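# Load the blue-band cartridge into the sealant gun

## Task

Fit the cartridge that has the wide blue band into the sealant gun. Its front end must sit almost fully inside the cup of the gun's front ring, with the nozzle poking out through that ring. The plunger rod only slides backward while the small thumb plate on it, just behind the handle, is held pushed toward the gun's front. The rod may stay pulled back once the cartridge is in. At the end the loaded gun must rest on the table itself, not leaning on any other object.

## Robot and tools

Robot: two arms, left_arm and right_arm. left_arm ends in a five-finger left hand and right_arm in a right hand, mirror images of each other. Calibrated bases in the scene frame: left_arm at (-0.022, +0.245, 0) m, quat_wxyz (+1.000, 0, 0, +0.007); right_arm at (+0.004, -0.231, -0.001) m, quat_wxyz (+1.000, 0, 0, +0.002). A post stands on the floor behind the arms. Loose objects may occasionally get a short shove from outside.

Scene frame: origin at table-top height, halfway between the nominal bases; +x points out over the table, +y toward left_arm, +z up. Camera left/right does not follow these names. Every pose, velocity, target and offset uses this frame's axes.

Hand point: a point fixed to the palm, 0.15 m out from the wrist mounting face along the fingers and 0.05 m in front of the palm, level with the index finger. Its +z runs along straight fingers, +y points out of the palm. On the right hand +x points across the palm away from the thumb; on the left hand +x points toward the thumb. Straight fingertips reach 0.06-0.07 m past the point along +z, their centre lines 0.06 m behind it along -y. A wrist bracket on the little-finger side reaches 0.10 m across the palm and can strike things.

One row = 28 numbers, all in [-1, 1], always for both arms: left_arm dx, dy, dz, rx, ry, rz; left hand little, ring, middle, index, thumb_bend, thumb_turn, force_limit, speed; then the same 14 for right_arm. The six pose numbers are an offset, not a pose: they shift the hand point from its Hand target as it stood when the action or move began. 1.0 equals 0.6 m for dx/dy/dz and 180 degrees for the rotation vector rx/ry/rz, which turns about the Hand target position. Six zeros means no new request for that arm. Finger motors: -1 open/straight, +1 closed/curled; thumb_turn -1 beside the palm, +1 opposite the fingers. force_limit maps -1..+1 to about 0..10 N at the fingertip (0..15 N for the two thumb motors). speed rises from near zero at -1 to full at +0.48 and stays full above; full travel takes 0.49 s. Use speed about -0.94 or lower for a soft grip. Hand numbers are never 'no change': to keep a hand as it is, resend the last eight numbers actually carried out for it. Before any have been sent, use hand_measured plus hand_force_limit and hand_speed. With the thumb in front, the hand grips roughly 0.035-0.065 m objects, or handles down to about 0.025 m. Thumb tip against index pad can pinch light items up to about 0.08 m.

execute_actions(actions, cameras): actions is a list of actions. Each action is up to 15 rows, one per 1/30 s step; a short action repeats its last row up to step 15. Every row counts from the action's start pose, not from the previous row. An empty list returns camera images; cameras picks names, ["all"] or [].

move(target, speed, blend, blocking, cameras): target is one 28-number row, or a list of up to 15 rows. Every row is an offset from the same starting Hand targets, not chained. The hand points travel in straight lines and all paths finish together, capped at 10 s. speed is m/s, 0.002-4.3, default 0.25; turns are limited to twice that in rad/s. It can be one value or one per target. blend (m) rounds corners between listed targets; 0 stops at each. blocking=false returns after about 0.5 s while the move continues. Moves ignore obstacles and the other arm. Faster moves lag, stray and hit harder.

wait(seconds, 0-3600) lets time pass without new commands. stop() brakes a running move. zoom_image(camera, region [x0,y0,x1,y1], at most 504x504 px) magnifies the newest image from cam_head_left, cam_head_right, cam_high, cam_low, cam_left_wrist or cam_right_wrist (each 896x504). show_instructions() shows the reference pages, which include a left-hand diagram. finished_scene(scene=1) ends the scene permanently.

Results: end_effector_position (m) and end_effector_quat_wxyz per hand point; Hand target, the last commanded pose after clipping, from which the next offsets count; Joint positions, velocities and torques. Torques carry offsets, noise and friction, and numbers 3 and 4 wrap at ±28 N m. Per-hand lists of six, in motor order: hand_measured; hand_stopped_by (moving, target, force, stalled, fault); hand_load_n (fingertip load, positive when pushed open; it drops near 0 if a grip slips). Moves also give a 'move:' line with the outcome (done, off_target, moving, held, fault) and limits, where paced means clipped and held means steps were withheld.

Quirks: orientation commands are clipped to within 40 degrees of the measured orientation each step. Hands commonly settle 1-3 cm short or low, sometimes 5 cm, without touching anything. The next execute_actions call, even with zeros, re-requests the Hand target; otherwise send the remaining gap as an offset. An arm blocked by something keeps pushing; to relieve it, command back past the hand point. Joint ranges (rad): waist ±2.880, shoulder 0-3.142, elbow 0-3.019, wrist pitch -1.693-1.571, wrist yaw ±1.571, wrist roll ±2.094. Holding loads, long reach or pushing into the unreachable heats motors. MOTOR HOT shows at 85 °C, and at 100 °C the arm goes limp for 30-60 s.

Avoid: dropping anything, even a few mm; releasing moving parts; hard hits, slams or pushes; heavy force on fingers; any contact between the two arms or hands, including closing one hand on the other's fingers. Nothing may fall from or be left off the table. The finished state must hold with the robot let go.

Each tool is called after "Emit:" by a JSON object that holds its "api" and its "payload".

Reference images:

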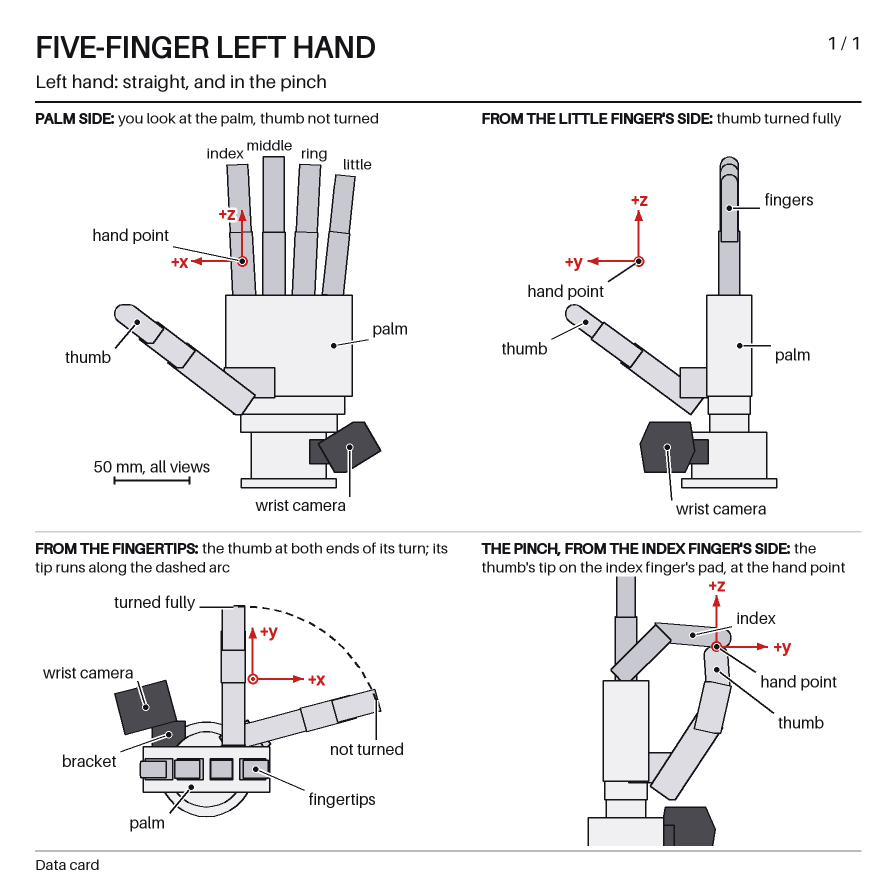

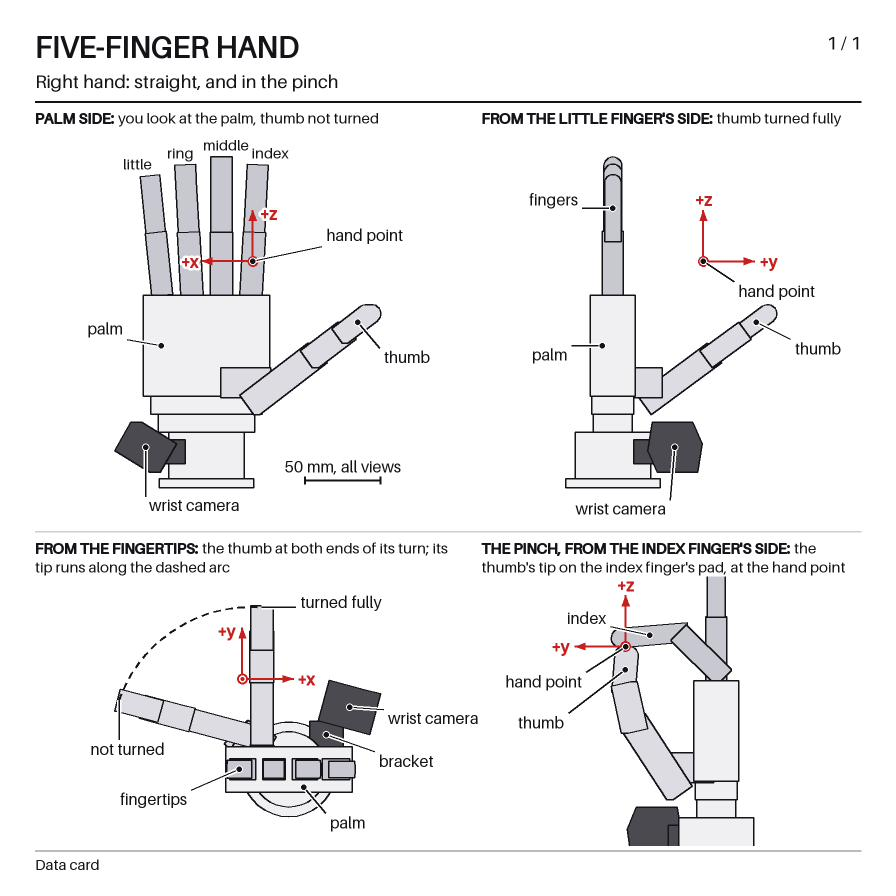

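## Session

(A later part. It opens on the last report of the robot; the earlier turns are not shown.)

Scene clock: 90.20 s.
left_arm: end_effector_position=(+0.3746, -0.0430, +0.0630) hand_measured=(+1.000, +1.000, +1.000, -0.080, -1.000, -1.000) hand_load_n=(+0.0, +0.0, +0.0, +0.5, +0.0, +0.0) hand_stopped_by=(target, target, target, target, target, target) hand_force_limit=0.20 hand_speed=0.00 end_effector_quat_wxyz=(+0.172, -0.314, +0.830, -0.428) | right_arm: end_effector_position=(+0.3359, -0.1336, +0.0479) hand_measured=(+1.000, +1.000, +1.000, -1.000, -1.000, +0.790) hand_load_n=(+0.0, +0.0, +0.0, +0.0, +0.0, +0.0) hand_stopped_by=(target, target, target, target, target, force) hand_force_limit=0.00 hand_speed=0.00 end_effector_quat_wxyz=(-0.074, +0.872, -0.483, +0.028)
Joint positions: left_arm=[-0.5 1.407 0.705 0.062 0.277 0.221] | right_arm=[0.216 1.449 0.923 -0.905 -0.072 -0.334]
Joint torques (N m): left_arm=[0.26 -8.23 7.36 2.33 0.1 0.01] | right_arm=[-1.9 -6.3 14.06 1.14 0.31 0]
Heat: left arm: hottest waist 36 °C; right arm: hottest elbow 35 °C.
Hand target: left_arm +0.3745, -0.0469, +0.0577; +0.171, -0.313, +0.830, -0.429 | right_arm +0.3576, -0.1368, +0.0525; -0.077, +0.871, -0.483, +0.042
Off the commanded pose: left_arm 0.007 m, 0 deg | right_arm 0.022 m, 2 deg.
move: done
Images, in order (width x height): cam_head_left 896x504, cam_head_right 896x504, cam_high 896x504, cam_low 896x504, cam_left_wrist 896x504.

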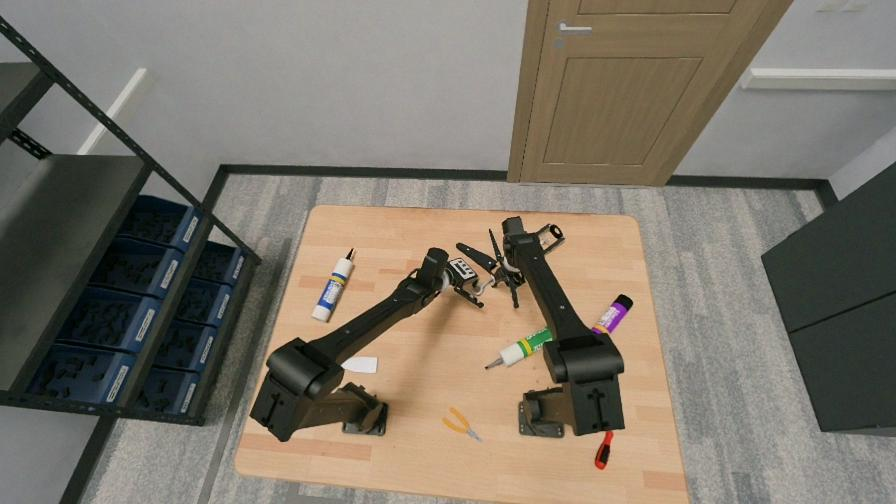

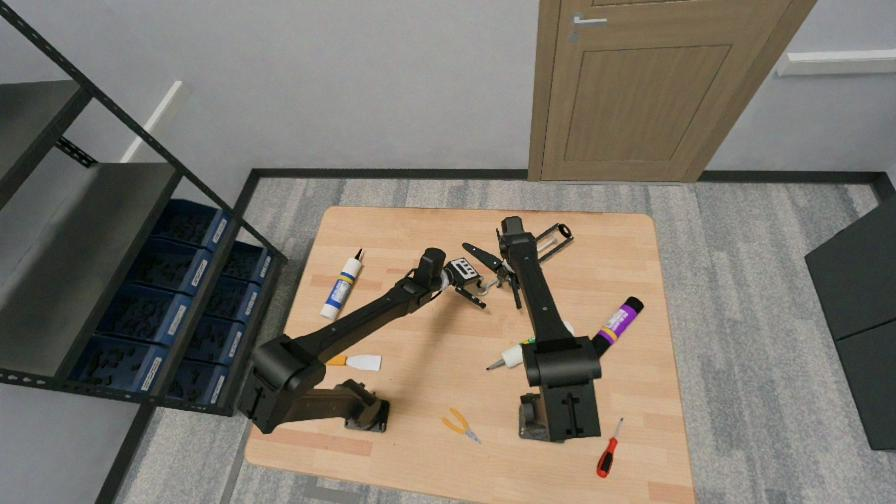

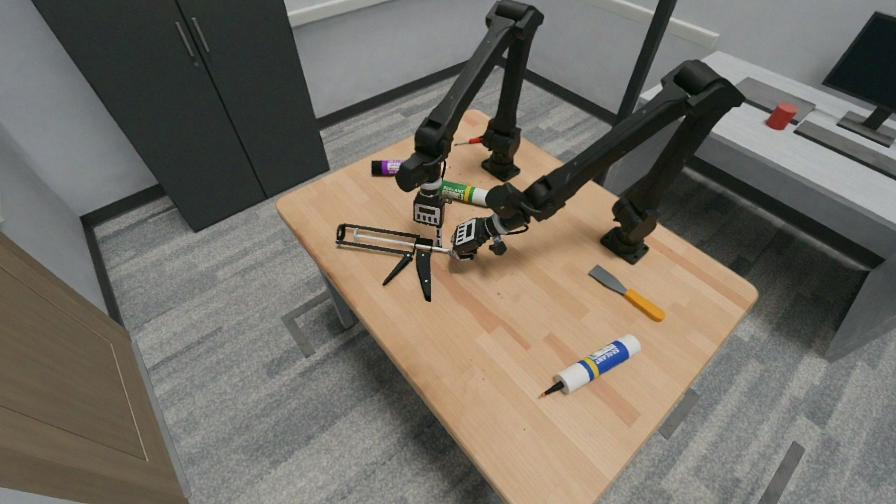

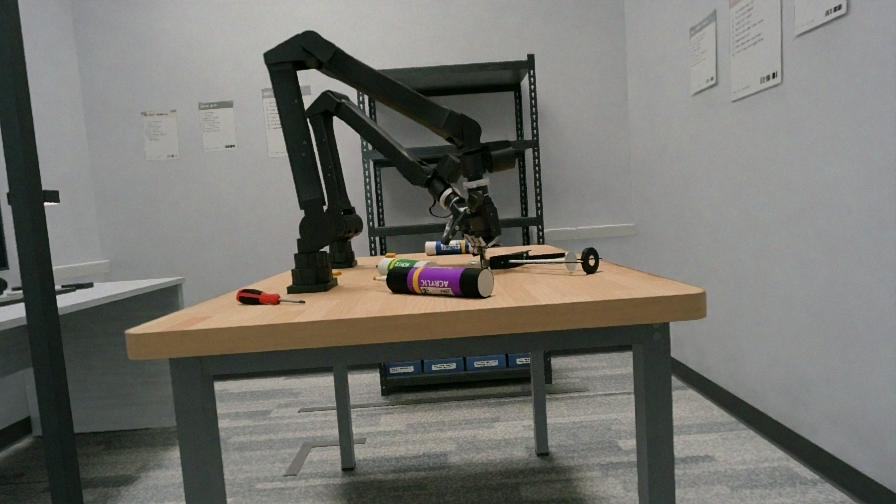

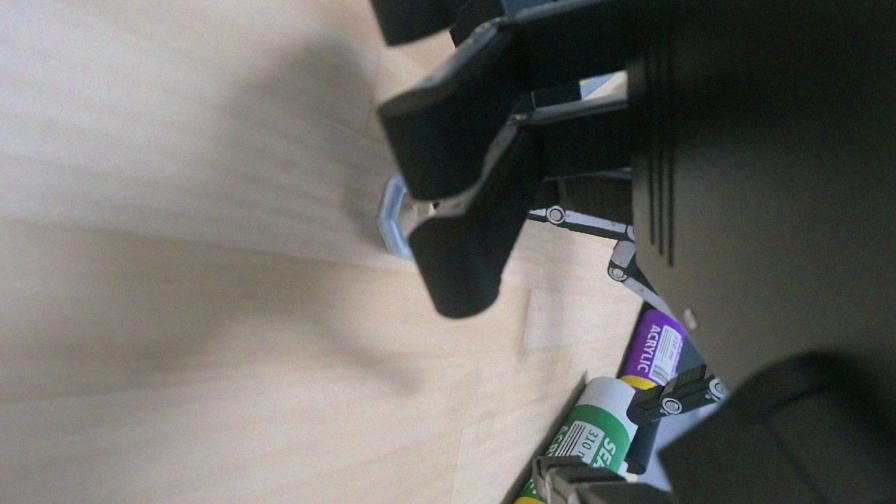

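Emit:
{"api": "move", "payload": {"target": [0.006,-0.011,-0.007,0,0,0,1,1,1,-0.08,-1,-1,0.2,0, 0,0,0,0,0,0,1,1,1,-1,-1,0.9,0,0], "speed": 0.1, "cameras": ["cam_high","cam_low","cam_head_left","cam_head_right"]}}

Emit:
{"api": "zoom_image", "payload": {"camera": "cam_head_left", "region": [460, 270, 500, 300]}}

Emit:
{"api": "zoom_image", "payload": {"camera": "cam_head_right", "region": [460, 270, 500, 300]}}

Emit:
{"api": "zoom_image", "payload": {"camera": "cam_low", "region": [455, 240, 505, 275]}}

Scene clock: 91.13 s.
left_arm: end_effector_position=(+0.3738, -0.0469, +0.0539) hand_measured=(+1.000, +1.000, +1.000, -0.080, -1.000, -1.000) hand_load_n=(+0.0, +0.0, +0.0, +0.0, -0.5, +0.0) hand_stopped_by=(target, target, target, target, target, target) hand_force_limit=0.20 hand_speed=0.00 end_effector_quat_wxyz=(+0.170, -0.313, +0.833, -0.424) | right_arm: end_effector_position=(+0.3359, -0.1336, +0.0479) hand_measured=(+1.000, +1.000, +1.000, -1.000, -1.000, +0.790) hand_load_n=(+0.0, +0.0, +0.0, +0.0, +0.0, +0.0) hand_stopped_by=(target, target, target, target, target, force) hand_force_limit=0.00 hand_speed=0.00 end_effector_quat_wxyz=(-0.074, +0.872, -0.483, +0.028)
Joint positions: left_arm=[-0.511 1.432 0.705 0.077 0.269 0.221] | right_arm=[0.216 1.449 0.923 -0.905 -0.072 -0.334]
Joint torques (N m): left_arm=[-0.15 -7.12 7.99 2.35 0.17 -0.1] | right_arm=[-1.96 -6.3 14.05 1.14 0.3 0]
Heat: left arm: hottest waist 36 °C; right arm: hottest elbow 35 °C.
Hand target: left_arm +0.3780, -0.0536, +0.0535; +0.171, -0.313, +0.830, -0.429 | right_arm +0.3576, -0.1368, +0.0525; -0.077, +0.871, -0.483, +0.042
Off the commanded pose: left_arm 0.008 m, 1 deg | right_arm 0.022 m, 2 deg.
move: done
Images, in order (width x height): cam_head_left 896x504, cam_head_right 896x504, cam_high 896x504, cam_low 896x504.

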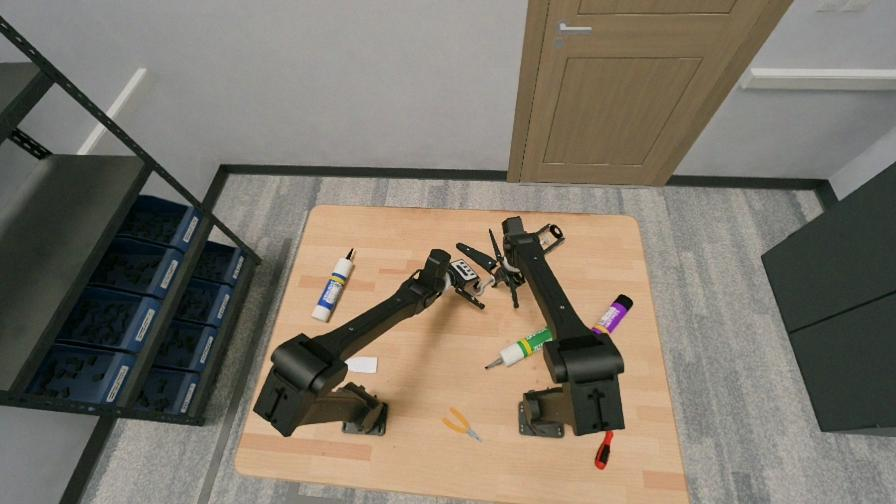

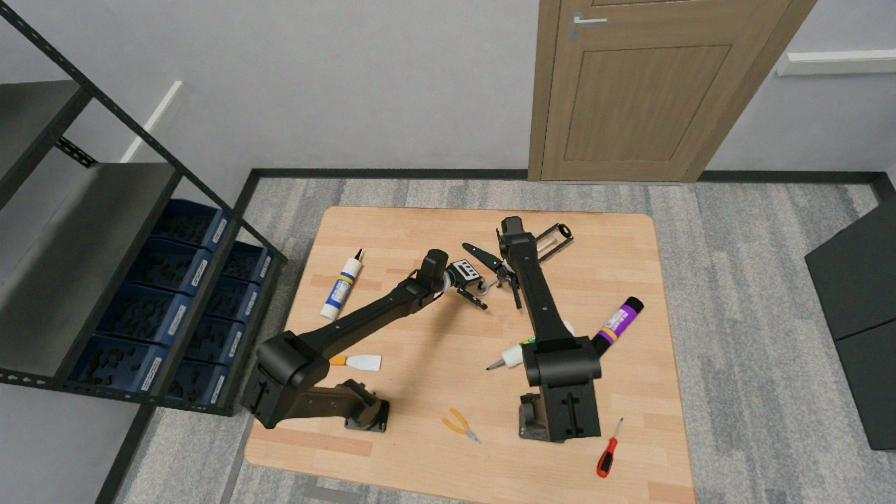

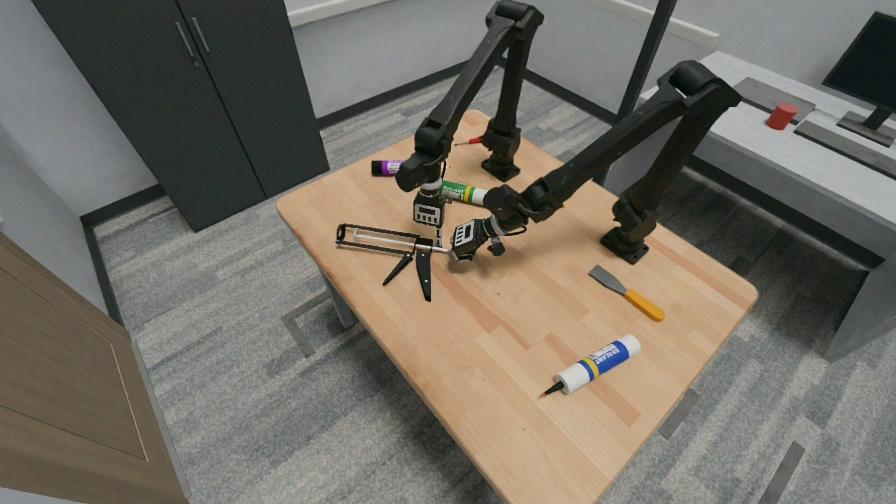

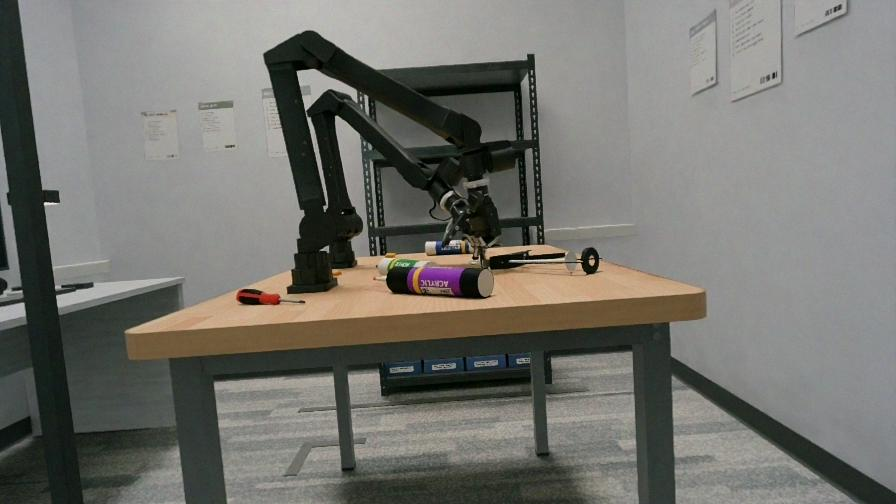

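Scaled by 12.600 from the camera's image (finer frame: 1280x720).

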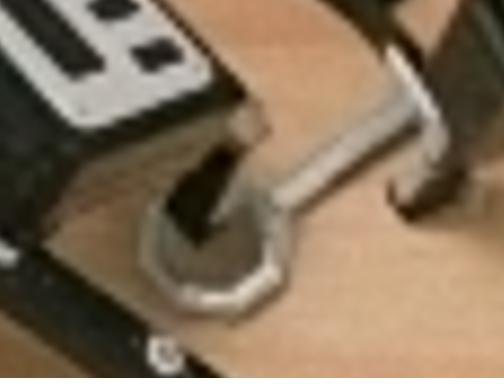

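Scaled by 12.600 from the camera's image (finer frame: 1280x720).

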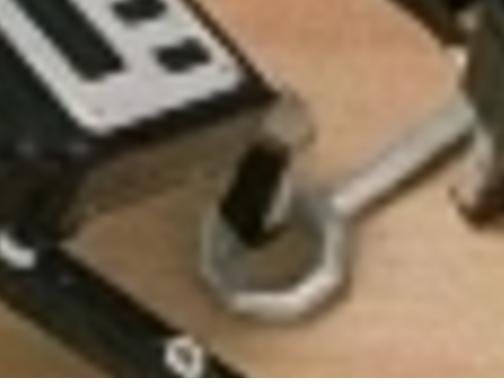

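Scaled by 10.080 from the camera's image (finer frame: 1280x720).

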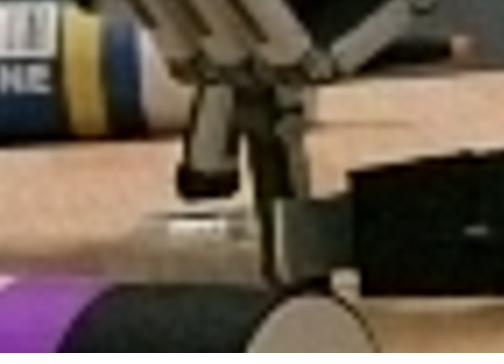

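Emit:
{"api": "move", "payload": {"target": [0.001,-0.010,-0.012,0,0,0,1,1,1,-0.08,-1,-1,0.2,0, 0,0,0,0,0,0,1,1,1,-1,-1,0.9,0,0], "speed": 0.1, "cameras": ["cam_high","cam_low","cam_head_left","cam_head_right"]}}

Emit:
{"api": "zoom_image", "payload": {"camera": "cam_head_left", "region": [460, 270, 500, 300]}}

Emit:
{"api": "zoom_image", "payload": {"camera": "cam_head_right", "region": [460, 270, 500, 300]}}

Emit:
{"api": "zoom_image", "payload": {"camera": "cam_low", "region": [455, 240, 505, 275]}}

Emit:
{"api": "zoom_image", "payload": {"camera": "cam_high", "region": [425, 228, 475, 268]}}

Scene clock: 92.97 s.
left_arm: end_effector_position=(+0.3742, -0.0524, +0.0465) hand_measured=(+1.000, +1.000, +1.000, -0.080, -1.000, -1.000) hand_load_n=(+0.0, +0.0, +0.0, +0.0, +0.0, +0.0) hand_stopped_by=(target, target, target, target, target, target) hand_force_limit=0.20 hand_speed=0.00 end_effector_quat_wxyz=(+0.171, -0.311, +0.834, -0.423) | right_arm: end_effector_position=(+0.3359, -0.1336, +0.0479) hand_measured=(+1.000, +1.000, +1.000, -1.000, -1.000, +0.790) hand_load_n=(+0.5, +0.0, +0.0, +0.5, +0.0, +0.0) hand_stopped_by=(target, target, target, target, target, force) hand_force_limit=0.00 hand_speed=0.00 end_effector_quat_wxyz=(-0.074, +0.872, -0.483, +0.028)
Joint positions: left_arm=[-0.524 1.456 0.705 0.103 0.259 0.217] | right_arm=[0.216 1.449 0.923 -0.905 -0.072 -0.334]
Joint torques (N m): left_arm=[-0.03 -7.53 7.98 2.29 0.09 -0.18] | right_arm=[-1.96 -6.3 14.05 1.14 0.3 0]
Heat: left arm: hottest waist 36 °C; right arm: hottest elbow 35 °C.
Hand target: left_arm +0.3786, -0.0596, +0.0463; +0.171, -0.313, +0.830, -0.429 | right_arm +0.3576, -0.1368, +0.0525; -0.077, +0.871, -0.483, +0.042
Off the commanded pose: left_arm 0.008 m, 1 deg | right_arm 0.022 m, 2 deg.
move: done
Images, in order (width x height): cam_head_left 896x504, cam_head_right 896x504, cam_high 896x504, cam_low 896x504.

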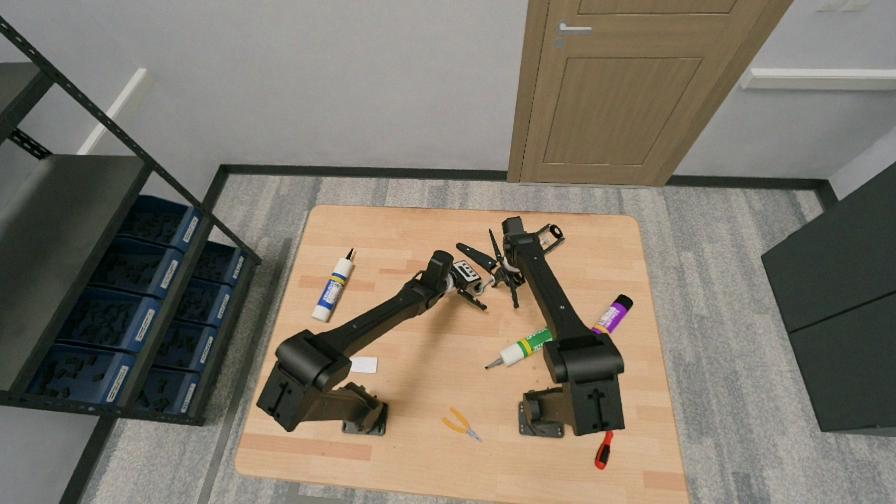

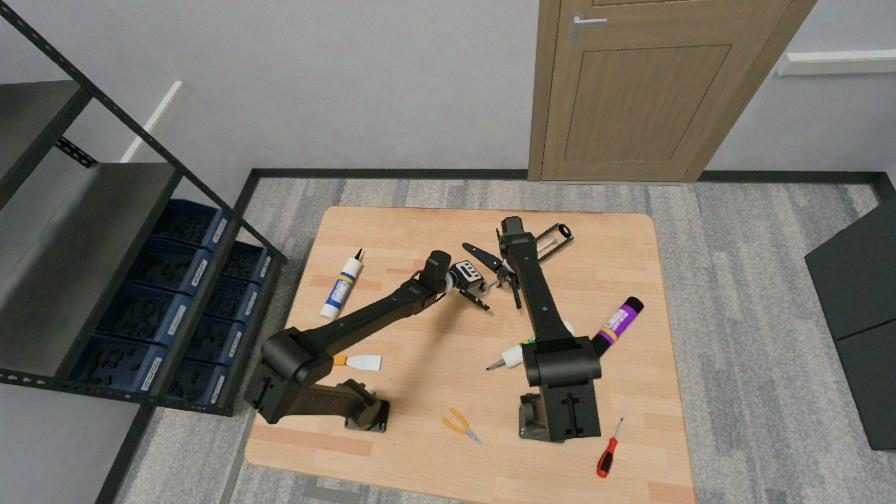

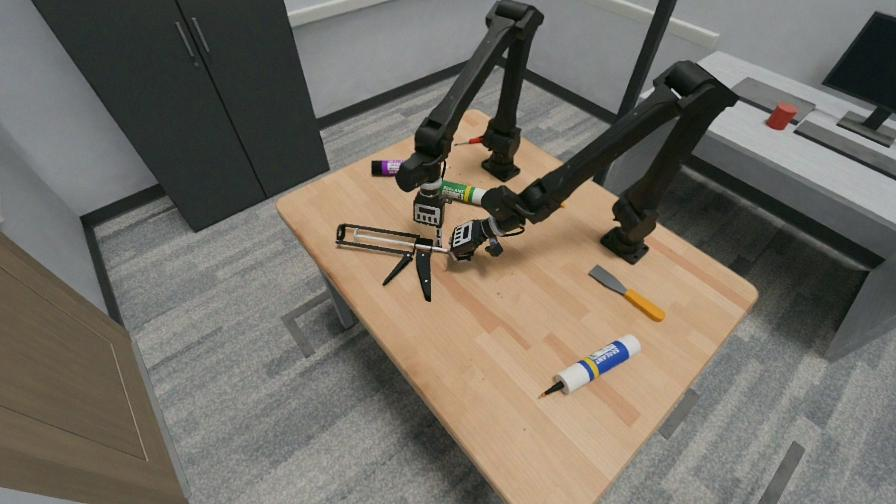

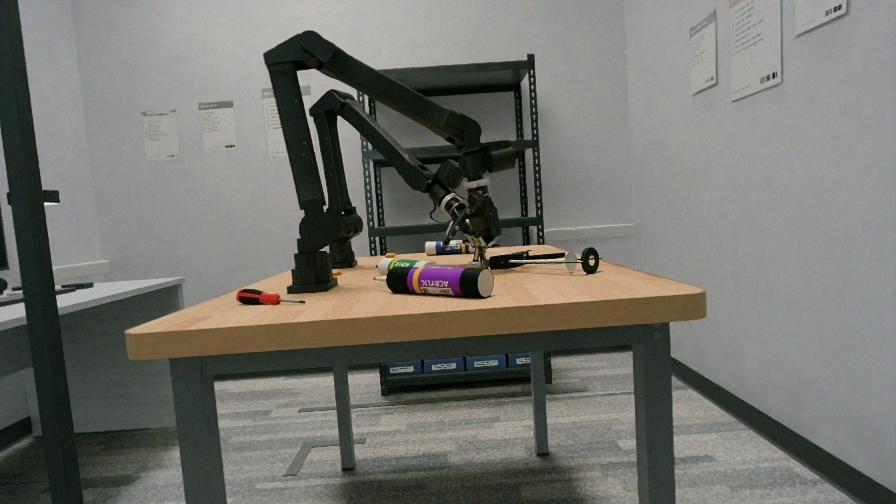

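Scaled by 12.600 from the camera's image (finer frame: 1280x720).

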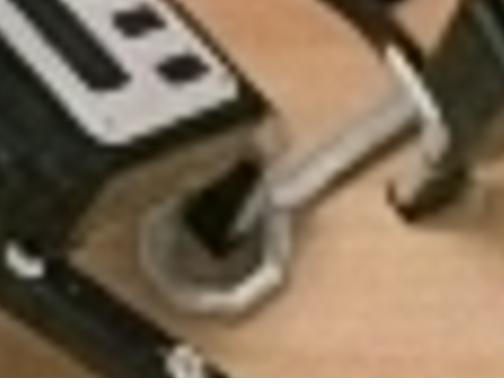

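Scaled by 12.600 from the camera's image (finer frame: 1280x720).

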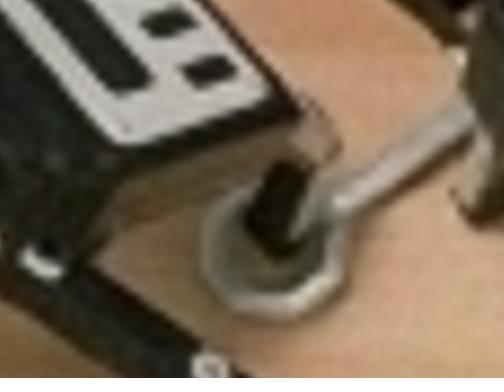

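Scaled by 10.080 from the camera's image (finer frame: 1280x720).

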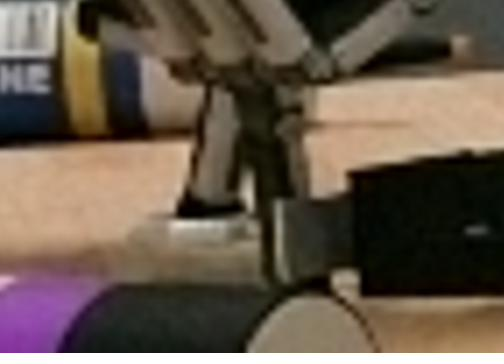

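Scaled by 10.080 from the camera's image (finer frame: 1280x720).

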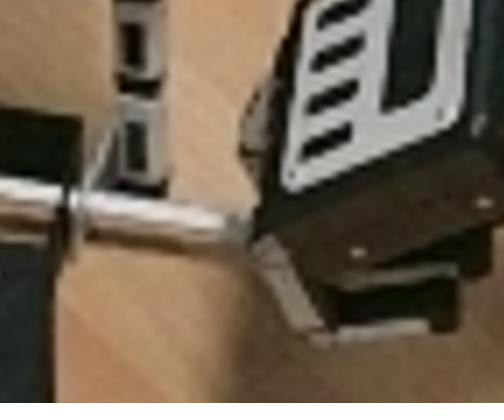

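Emit:
{"api": "move", "payload": {"target": [0.001,-0.002,-0.018,0,0,0,1,1,1,-0.08,-1,-1,0.2,0, 0,0,0,0,0,0,1,1,1,-1,-1,0.9,0,0], "speed": 0.05, "cameras": ["cam_high","cam_low","cam_head_left","cam_head_right"]}}

Emit:
{"api": "zoom_image", "payload": {"camera": "cam_head_left", "region": [460, 270, 500, 300]}}

Emit:
{"api": "zoom_image", "payload": {"camera": "cam_head_right", "region": [460, 270, 500, 300]}}

Emit:
{"api": "zoom_image", "payload": {"camera": "cam_low", "region": [455, 240, 505, 275]}}

Emit:
{"api": "zoom_image", "payload": {"camera": "cam_high", "region": [425, 228, 475, 268]}}

Scene clock: 93.90 s.
left_arm: end_effector_position=(+0.3782, -0.0559, +0.0431) hand_measured=(+1.000, +1.000, +1.000, -0.080, -1.000, -1.000) hand_load_n=(+0.0, +0.0, +0.0, -1.5, +0.0, +0.0) hand_stopped_by=(target, target, target, target, target, target) hand_force_limit=0.20 hand_speed=0.00 end_effector_quat_wxyz=(+0.174, -0.310, +0.831, -0.429) | right_arm: end_effector_position=(+0.3363, -0.1342, +0.0479) hand_measured=(+1.000, +1.000, +1.000, -1.000, -1.000, +0.790) hand_load_n=(+0.0, +0.0, +0.0, +0.0, +0.0, +0.0) hand_stopped_by=(target, target, target, target, target, force) hand_force_limit=0.00 hand_speed=0.00 end_effector_quat_wxyz=(-0.072, +0.872, -0.483, +0.030)
Joint positions: left_arm=[-0.526 1.475 0.705 0.136 0.258 0.213] | right_arm=[0.216 1.449 0.924 -0.905 -0.069 -0.335]
Joint torques (N m): left_arm=[0.44 -7.77 7.35 2.3 0.06 -0.13] | right_arm=[-1.9 -6.3 13.97 1.14 0.17 0.01]
Heat: left arm: hottest waist 36 °C; right arm: hottest elbow 35 °C.
Hand target: left_arm +0.3792, -0.0607, +0.0355; +0.171, -0.313, +0.830, -0.429 | right_arm +0.3575, -0.1368, +0.0525; -0.077, +0.871, -0.483, +0.042
Off the commanded pose: left_arm 0.009 m, 0 deg | right_arm 0.022 m, 2 deg.
move: done
Images, in order (width x height): cam_head_left 896x504, cam_head_right 896x504, cam_high 896x504, cam_low 896x504.

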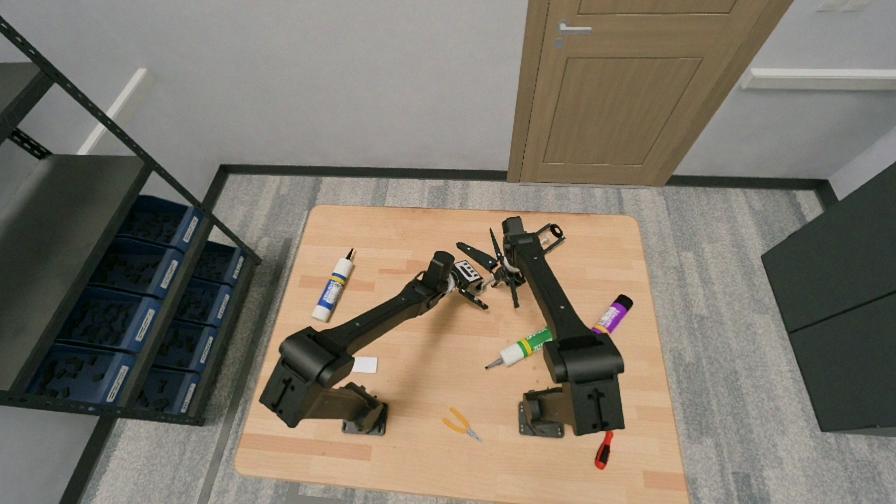

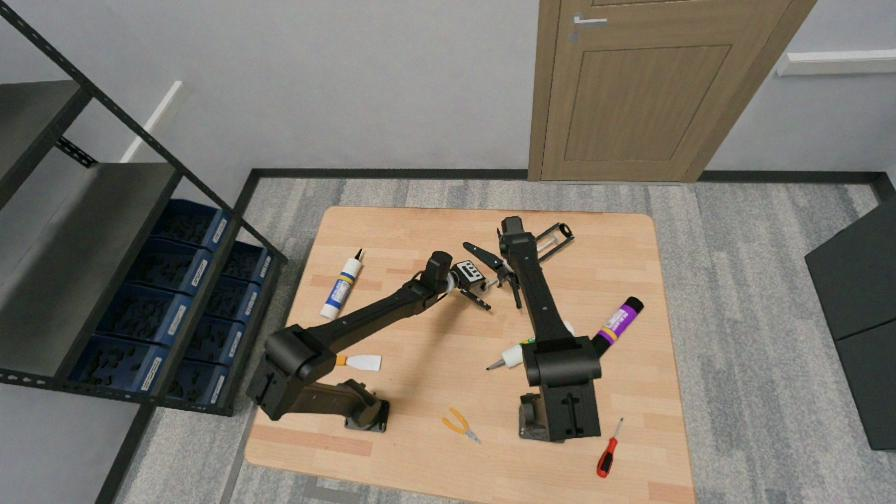

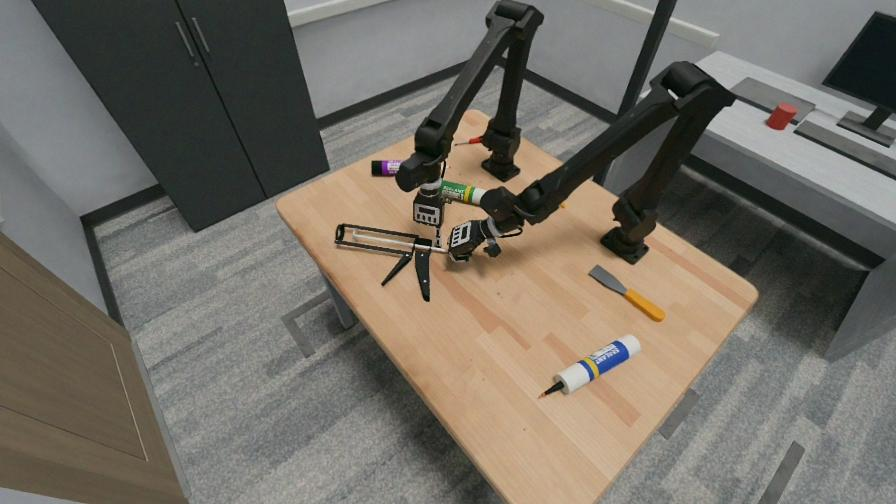

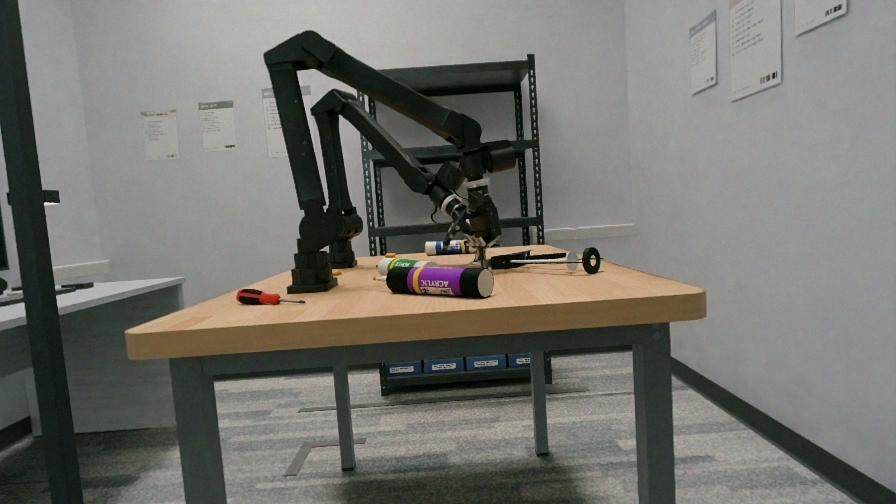

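Scaled by 12.600 from the camera's image (finer frame: 1280x720).

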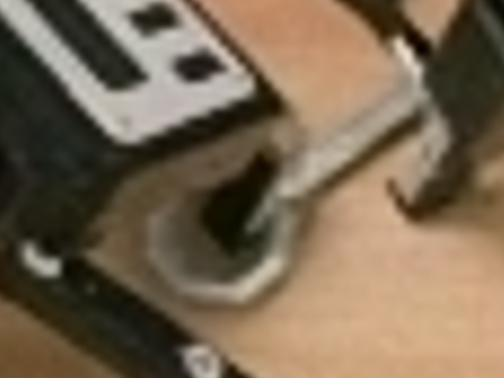

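Scaled by 12.600 from the camera's image (finer frame: 1280x720).

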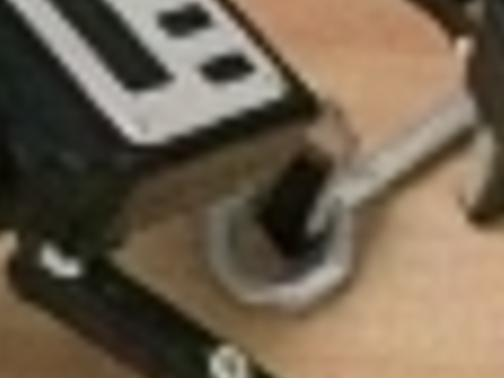

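Scaled by 10.080 from the camera's image (finer frame: 1280x720).

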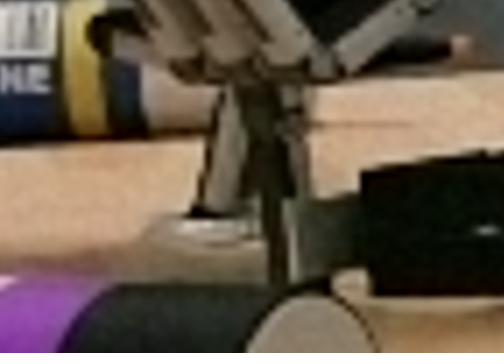

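Scaled by 10.080 from the camera's image (finer frame: 1280x720).

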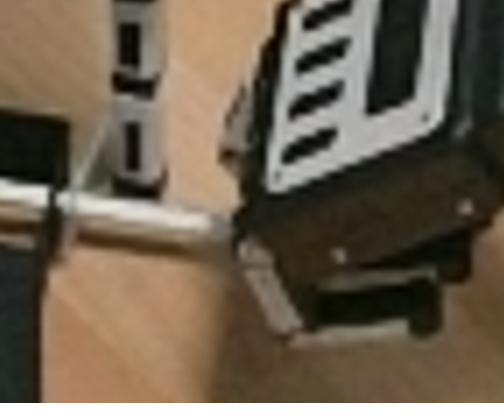

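Emit:
{"api": "move", "payload": {"target": [[0,0,0.018,0,0,0,1,1,1,-0.08,-1,-1,0.2,0, 0,0,0,0,0,0,1,1,1,-1,-1,0.9,0,0],[-0.0045,0.0065,0.018,0,0,0,1,1,1,-0.08,-1,-1,0.2,0, 0,0,0,0,0,0,1,1,1,-1,-1,0.9,0,0],[-0.0045,0.0065,-0.006,0,0,0,1,1,1,-0.08,-1,-1,0.2,0, 0,0,0,0,0,0,1,1,1,-1,-1,0.9,0,0]], "speed": 0.05, "cameras": ["cam_high","cam_low","cam_head_left","cam_head_right"]}}

Emit:
{"api": "zoom_image", "payload": {"camera": "cam_head_left", "region": [460, 270, 500, 300]}}

Emit:
{"api": "zoom_image", "payload": {"camera": "cam_head_right", "region": [460, 270, 500, 300]}}

Emit:
{"api": "zoom_image", "payload": {"camera": "cam_low", "region": [455, 240, 505, 275]}}

Scene clock: 95.97 s.
left_arm: end_effector_position=(+0.3780, -0.0560, +0.0431) hand_measured=(+1.000, +1.000, +1.000, -0.080, -1.000, -1.000) hand_load_n=(+0.0, +0.5, +0.0, -2.0, +0.0, +0.0) hand_stopped_by=(target, target, target, target, target, target) hand_force_limit=0.20 hand_speed=0.00 end_effector_quat_wxyz=(+0.175, -0.309, +0.830, -0.431) | right_arm: end_effector_position=(+0.3363, -0.1342, +0.0479) hand_measured=(+1.000, +1.000, +1.000, -1.000, -1.000, +0.790) hand_load_n=(+0.0, +0.0, +0.0, +0.0, +0.0, +0.0) hand_stopped_by=(target, target, target, target, target, force) hand_force_limit=0.00 hand_speed=0.00 end_effector_quat_wxyz=(-0.072, +0.872, -0.483, +0.030)
Joint positions: left_arm=[-0.526 1.475 0.701 0.147 0.259 0.213] | right_arm=[0.216 1.449 0.924 -0.905 -0.069 -0.335]
Joint torques (N m): left_arm=[0.73 -7.59 6.32 2.58 0.23 -0.08] | right_arm=[-1.96 -6.36 13.98 1.14 0.17 0.01]
Heat: left arm: hottest waist 36 °C; right arm: hottest elbow 35 °C.
Hand target: left_arm +0.3766, -0.0568, +0.0319; +0.171, -0.313, +0.830, -0.429 | right_arm +0.3575, -0.1368, +0.0525; -0.077, +0.871, -0.483, +0.042
Off the commanded pose: left_arm 0.011 m, 1 deg | right_arm 0.022 m, 1 deg.
move: off_target (left_arm)
Images, in order (width x height): cam_head_left 896x504, cam_head_right 896x504, cam_high 896x504, cam_low 896x504.

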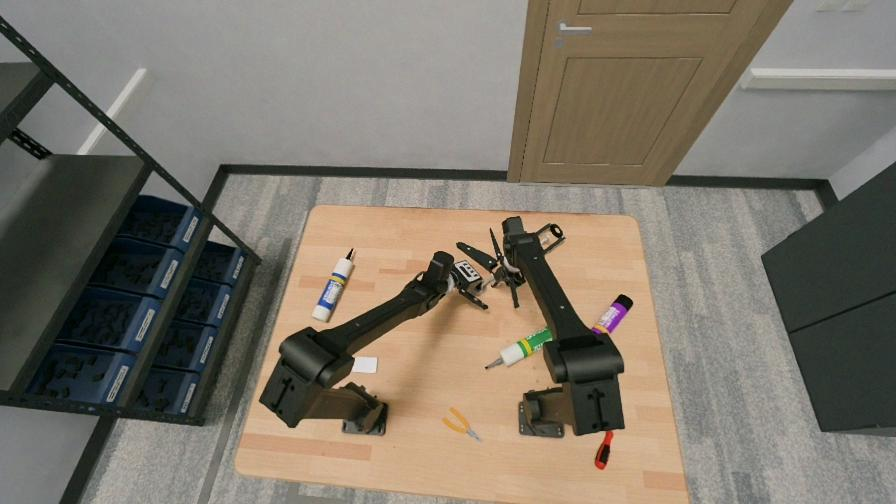

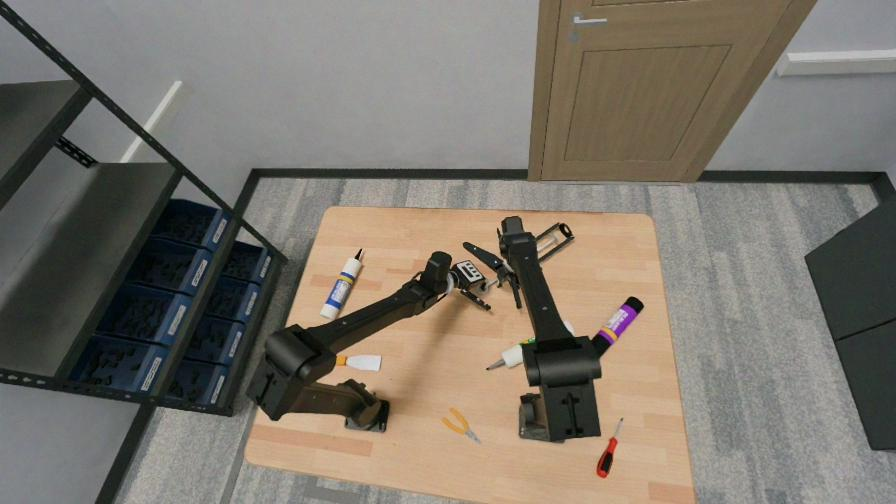

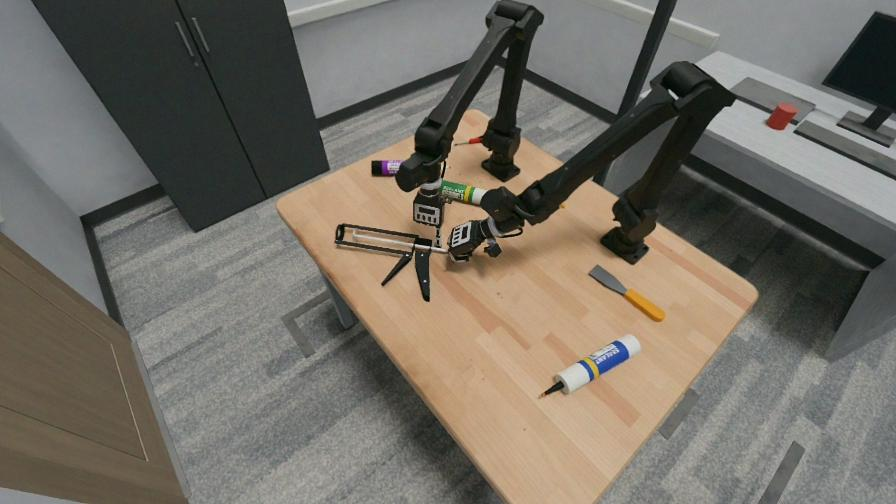

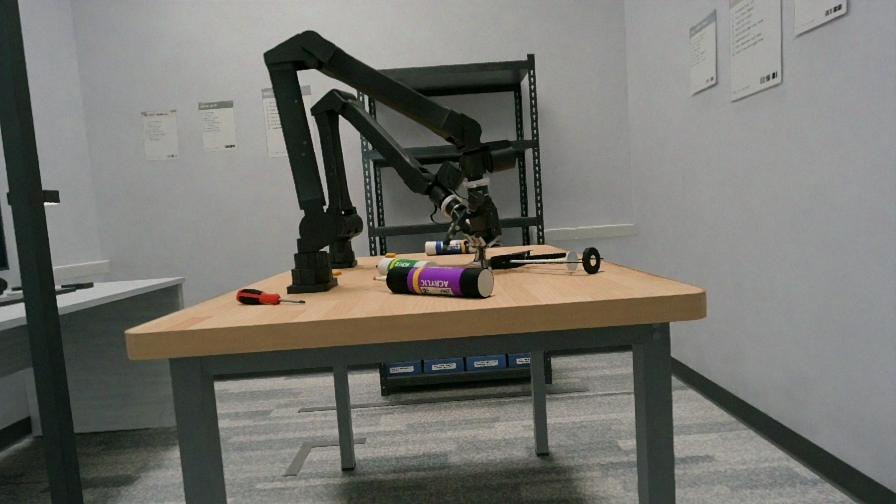

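Scaled by 12.600 from the camera's image (finer frame: 1280x720).

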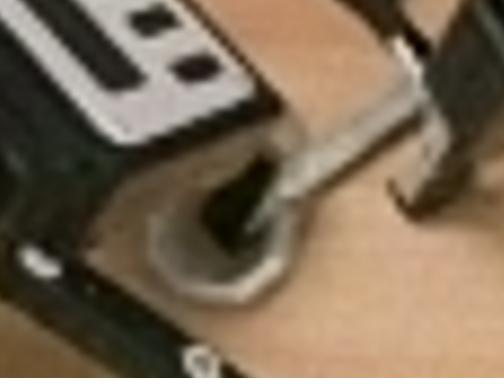

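Scaled by 12.600 from the camera's image (finer frame: 1280x720).

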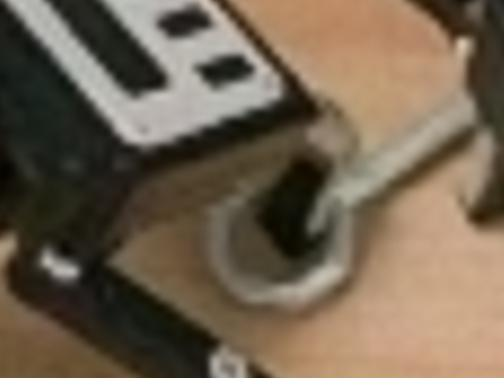

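Scaled by 10.080 from the camera's image (finer frame: 1280x720).

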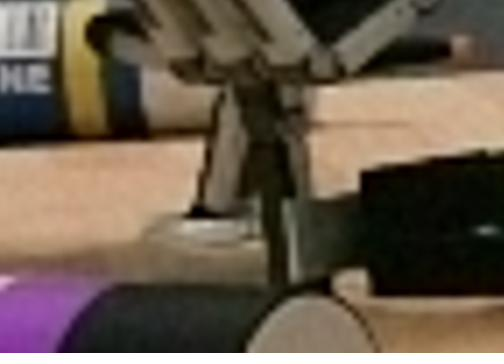

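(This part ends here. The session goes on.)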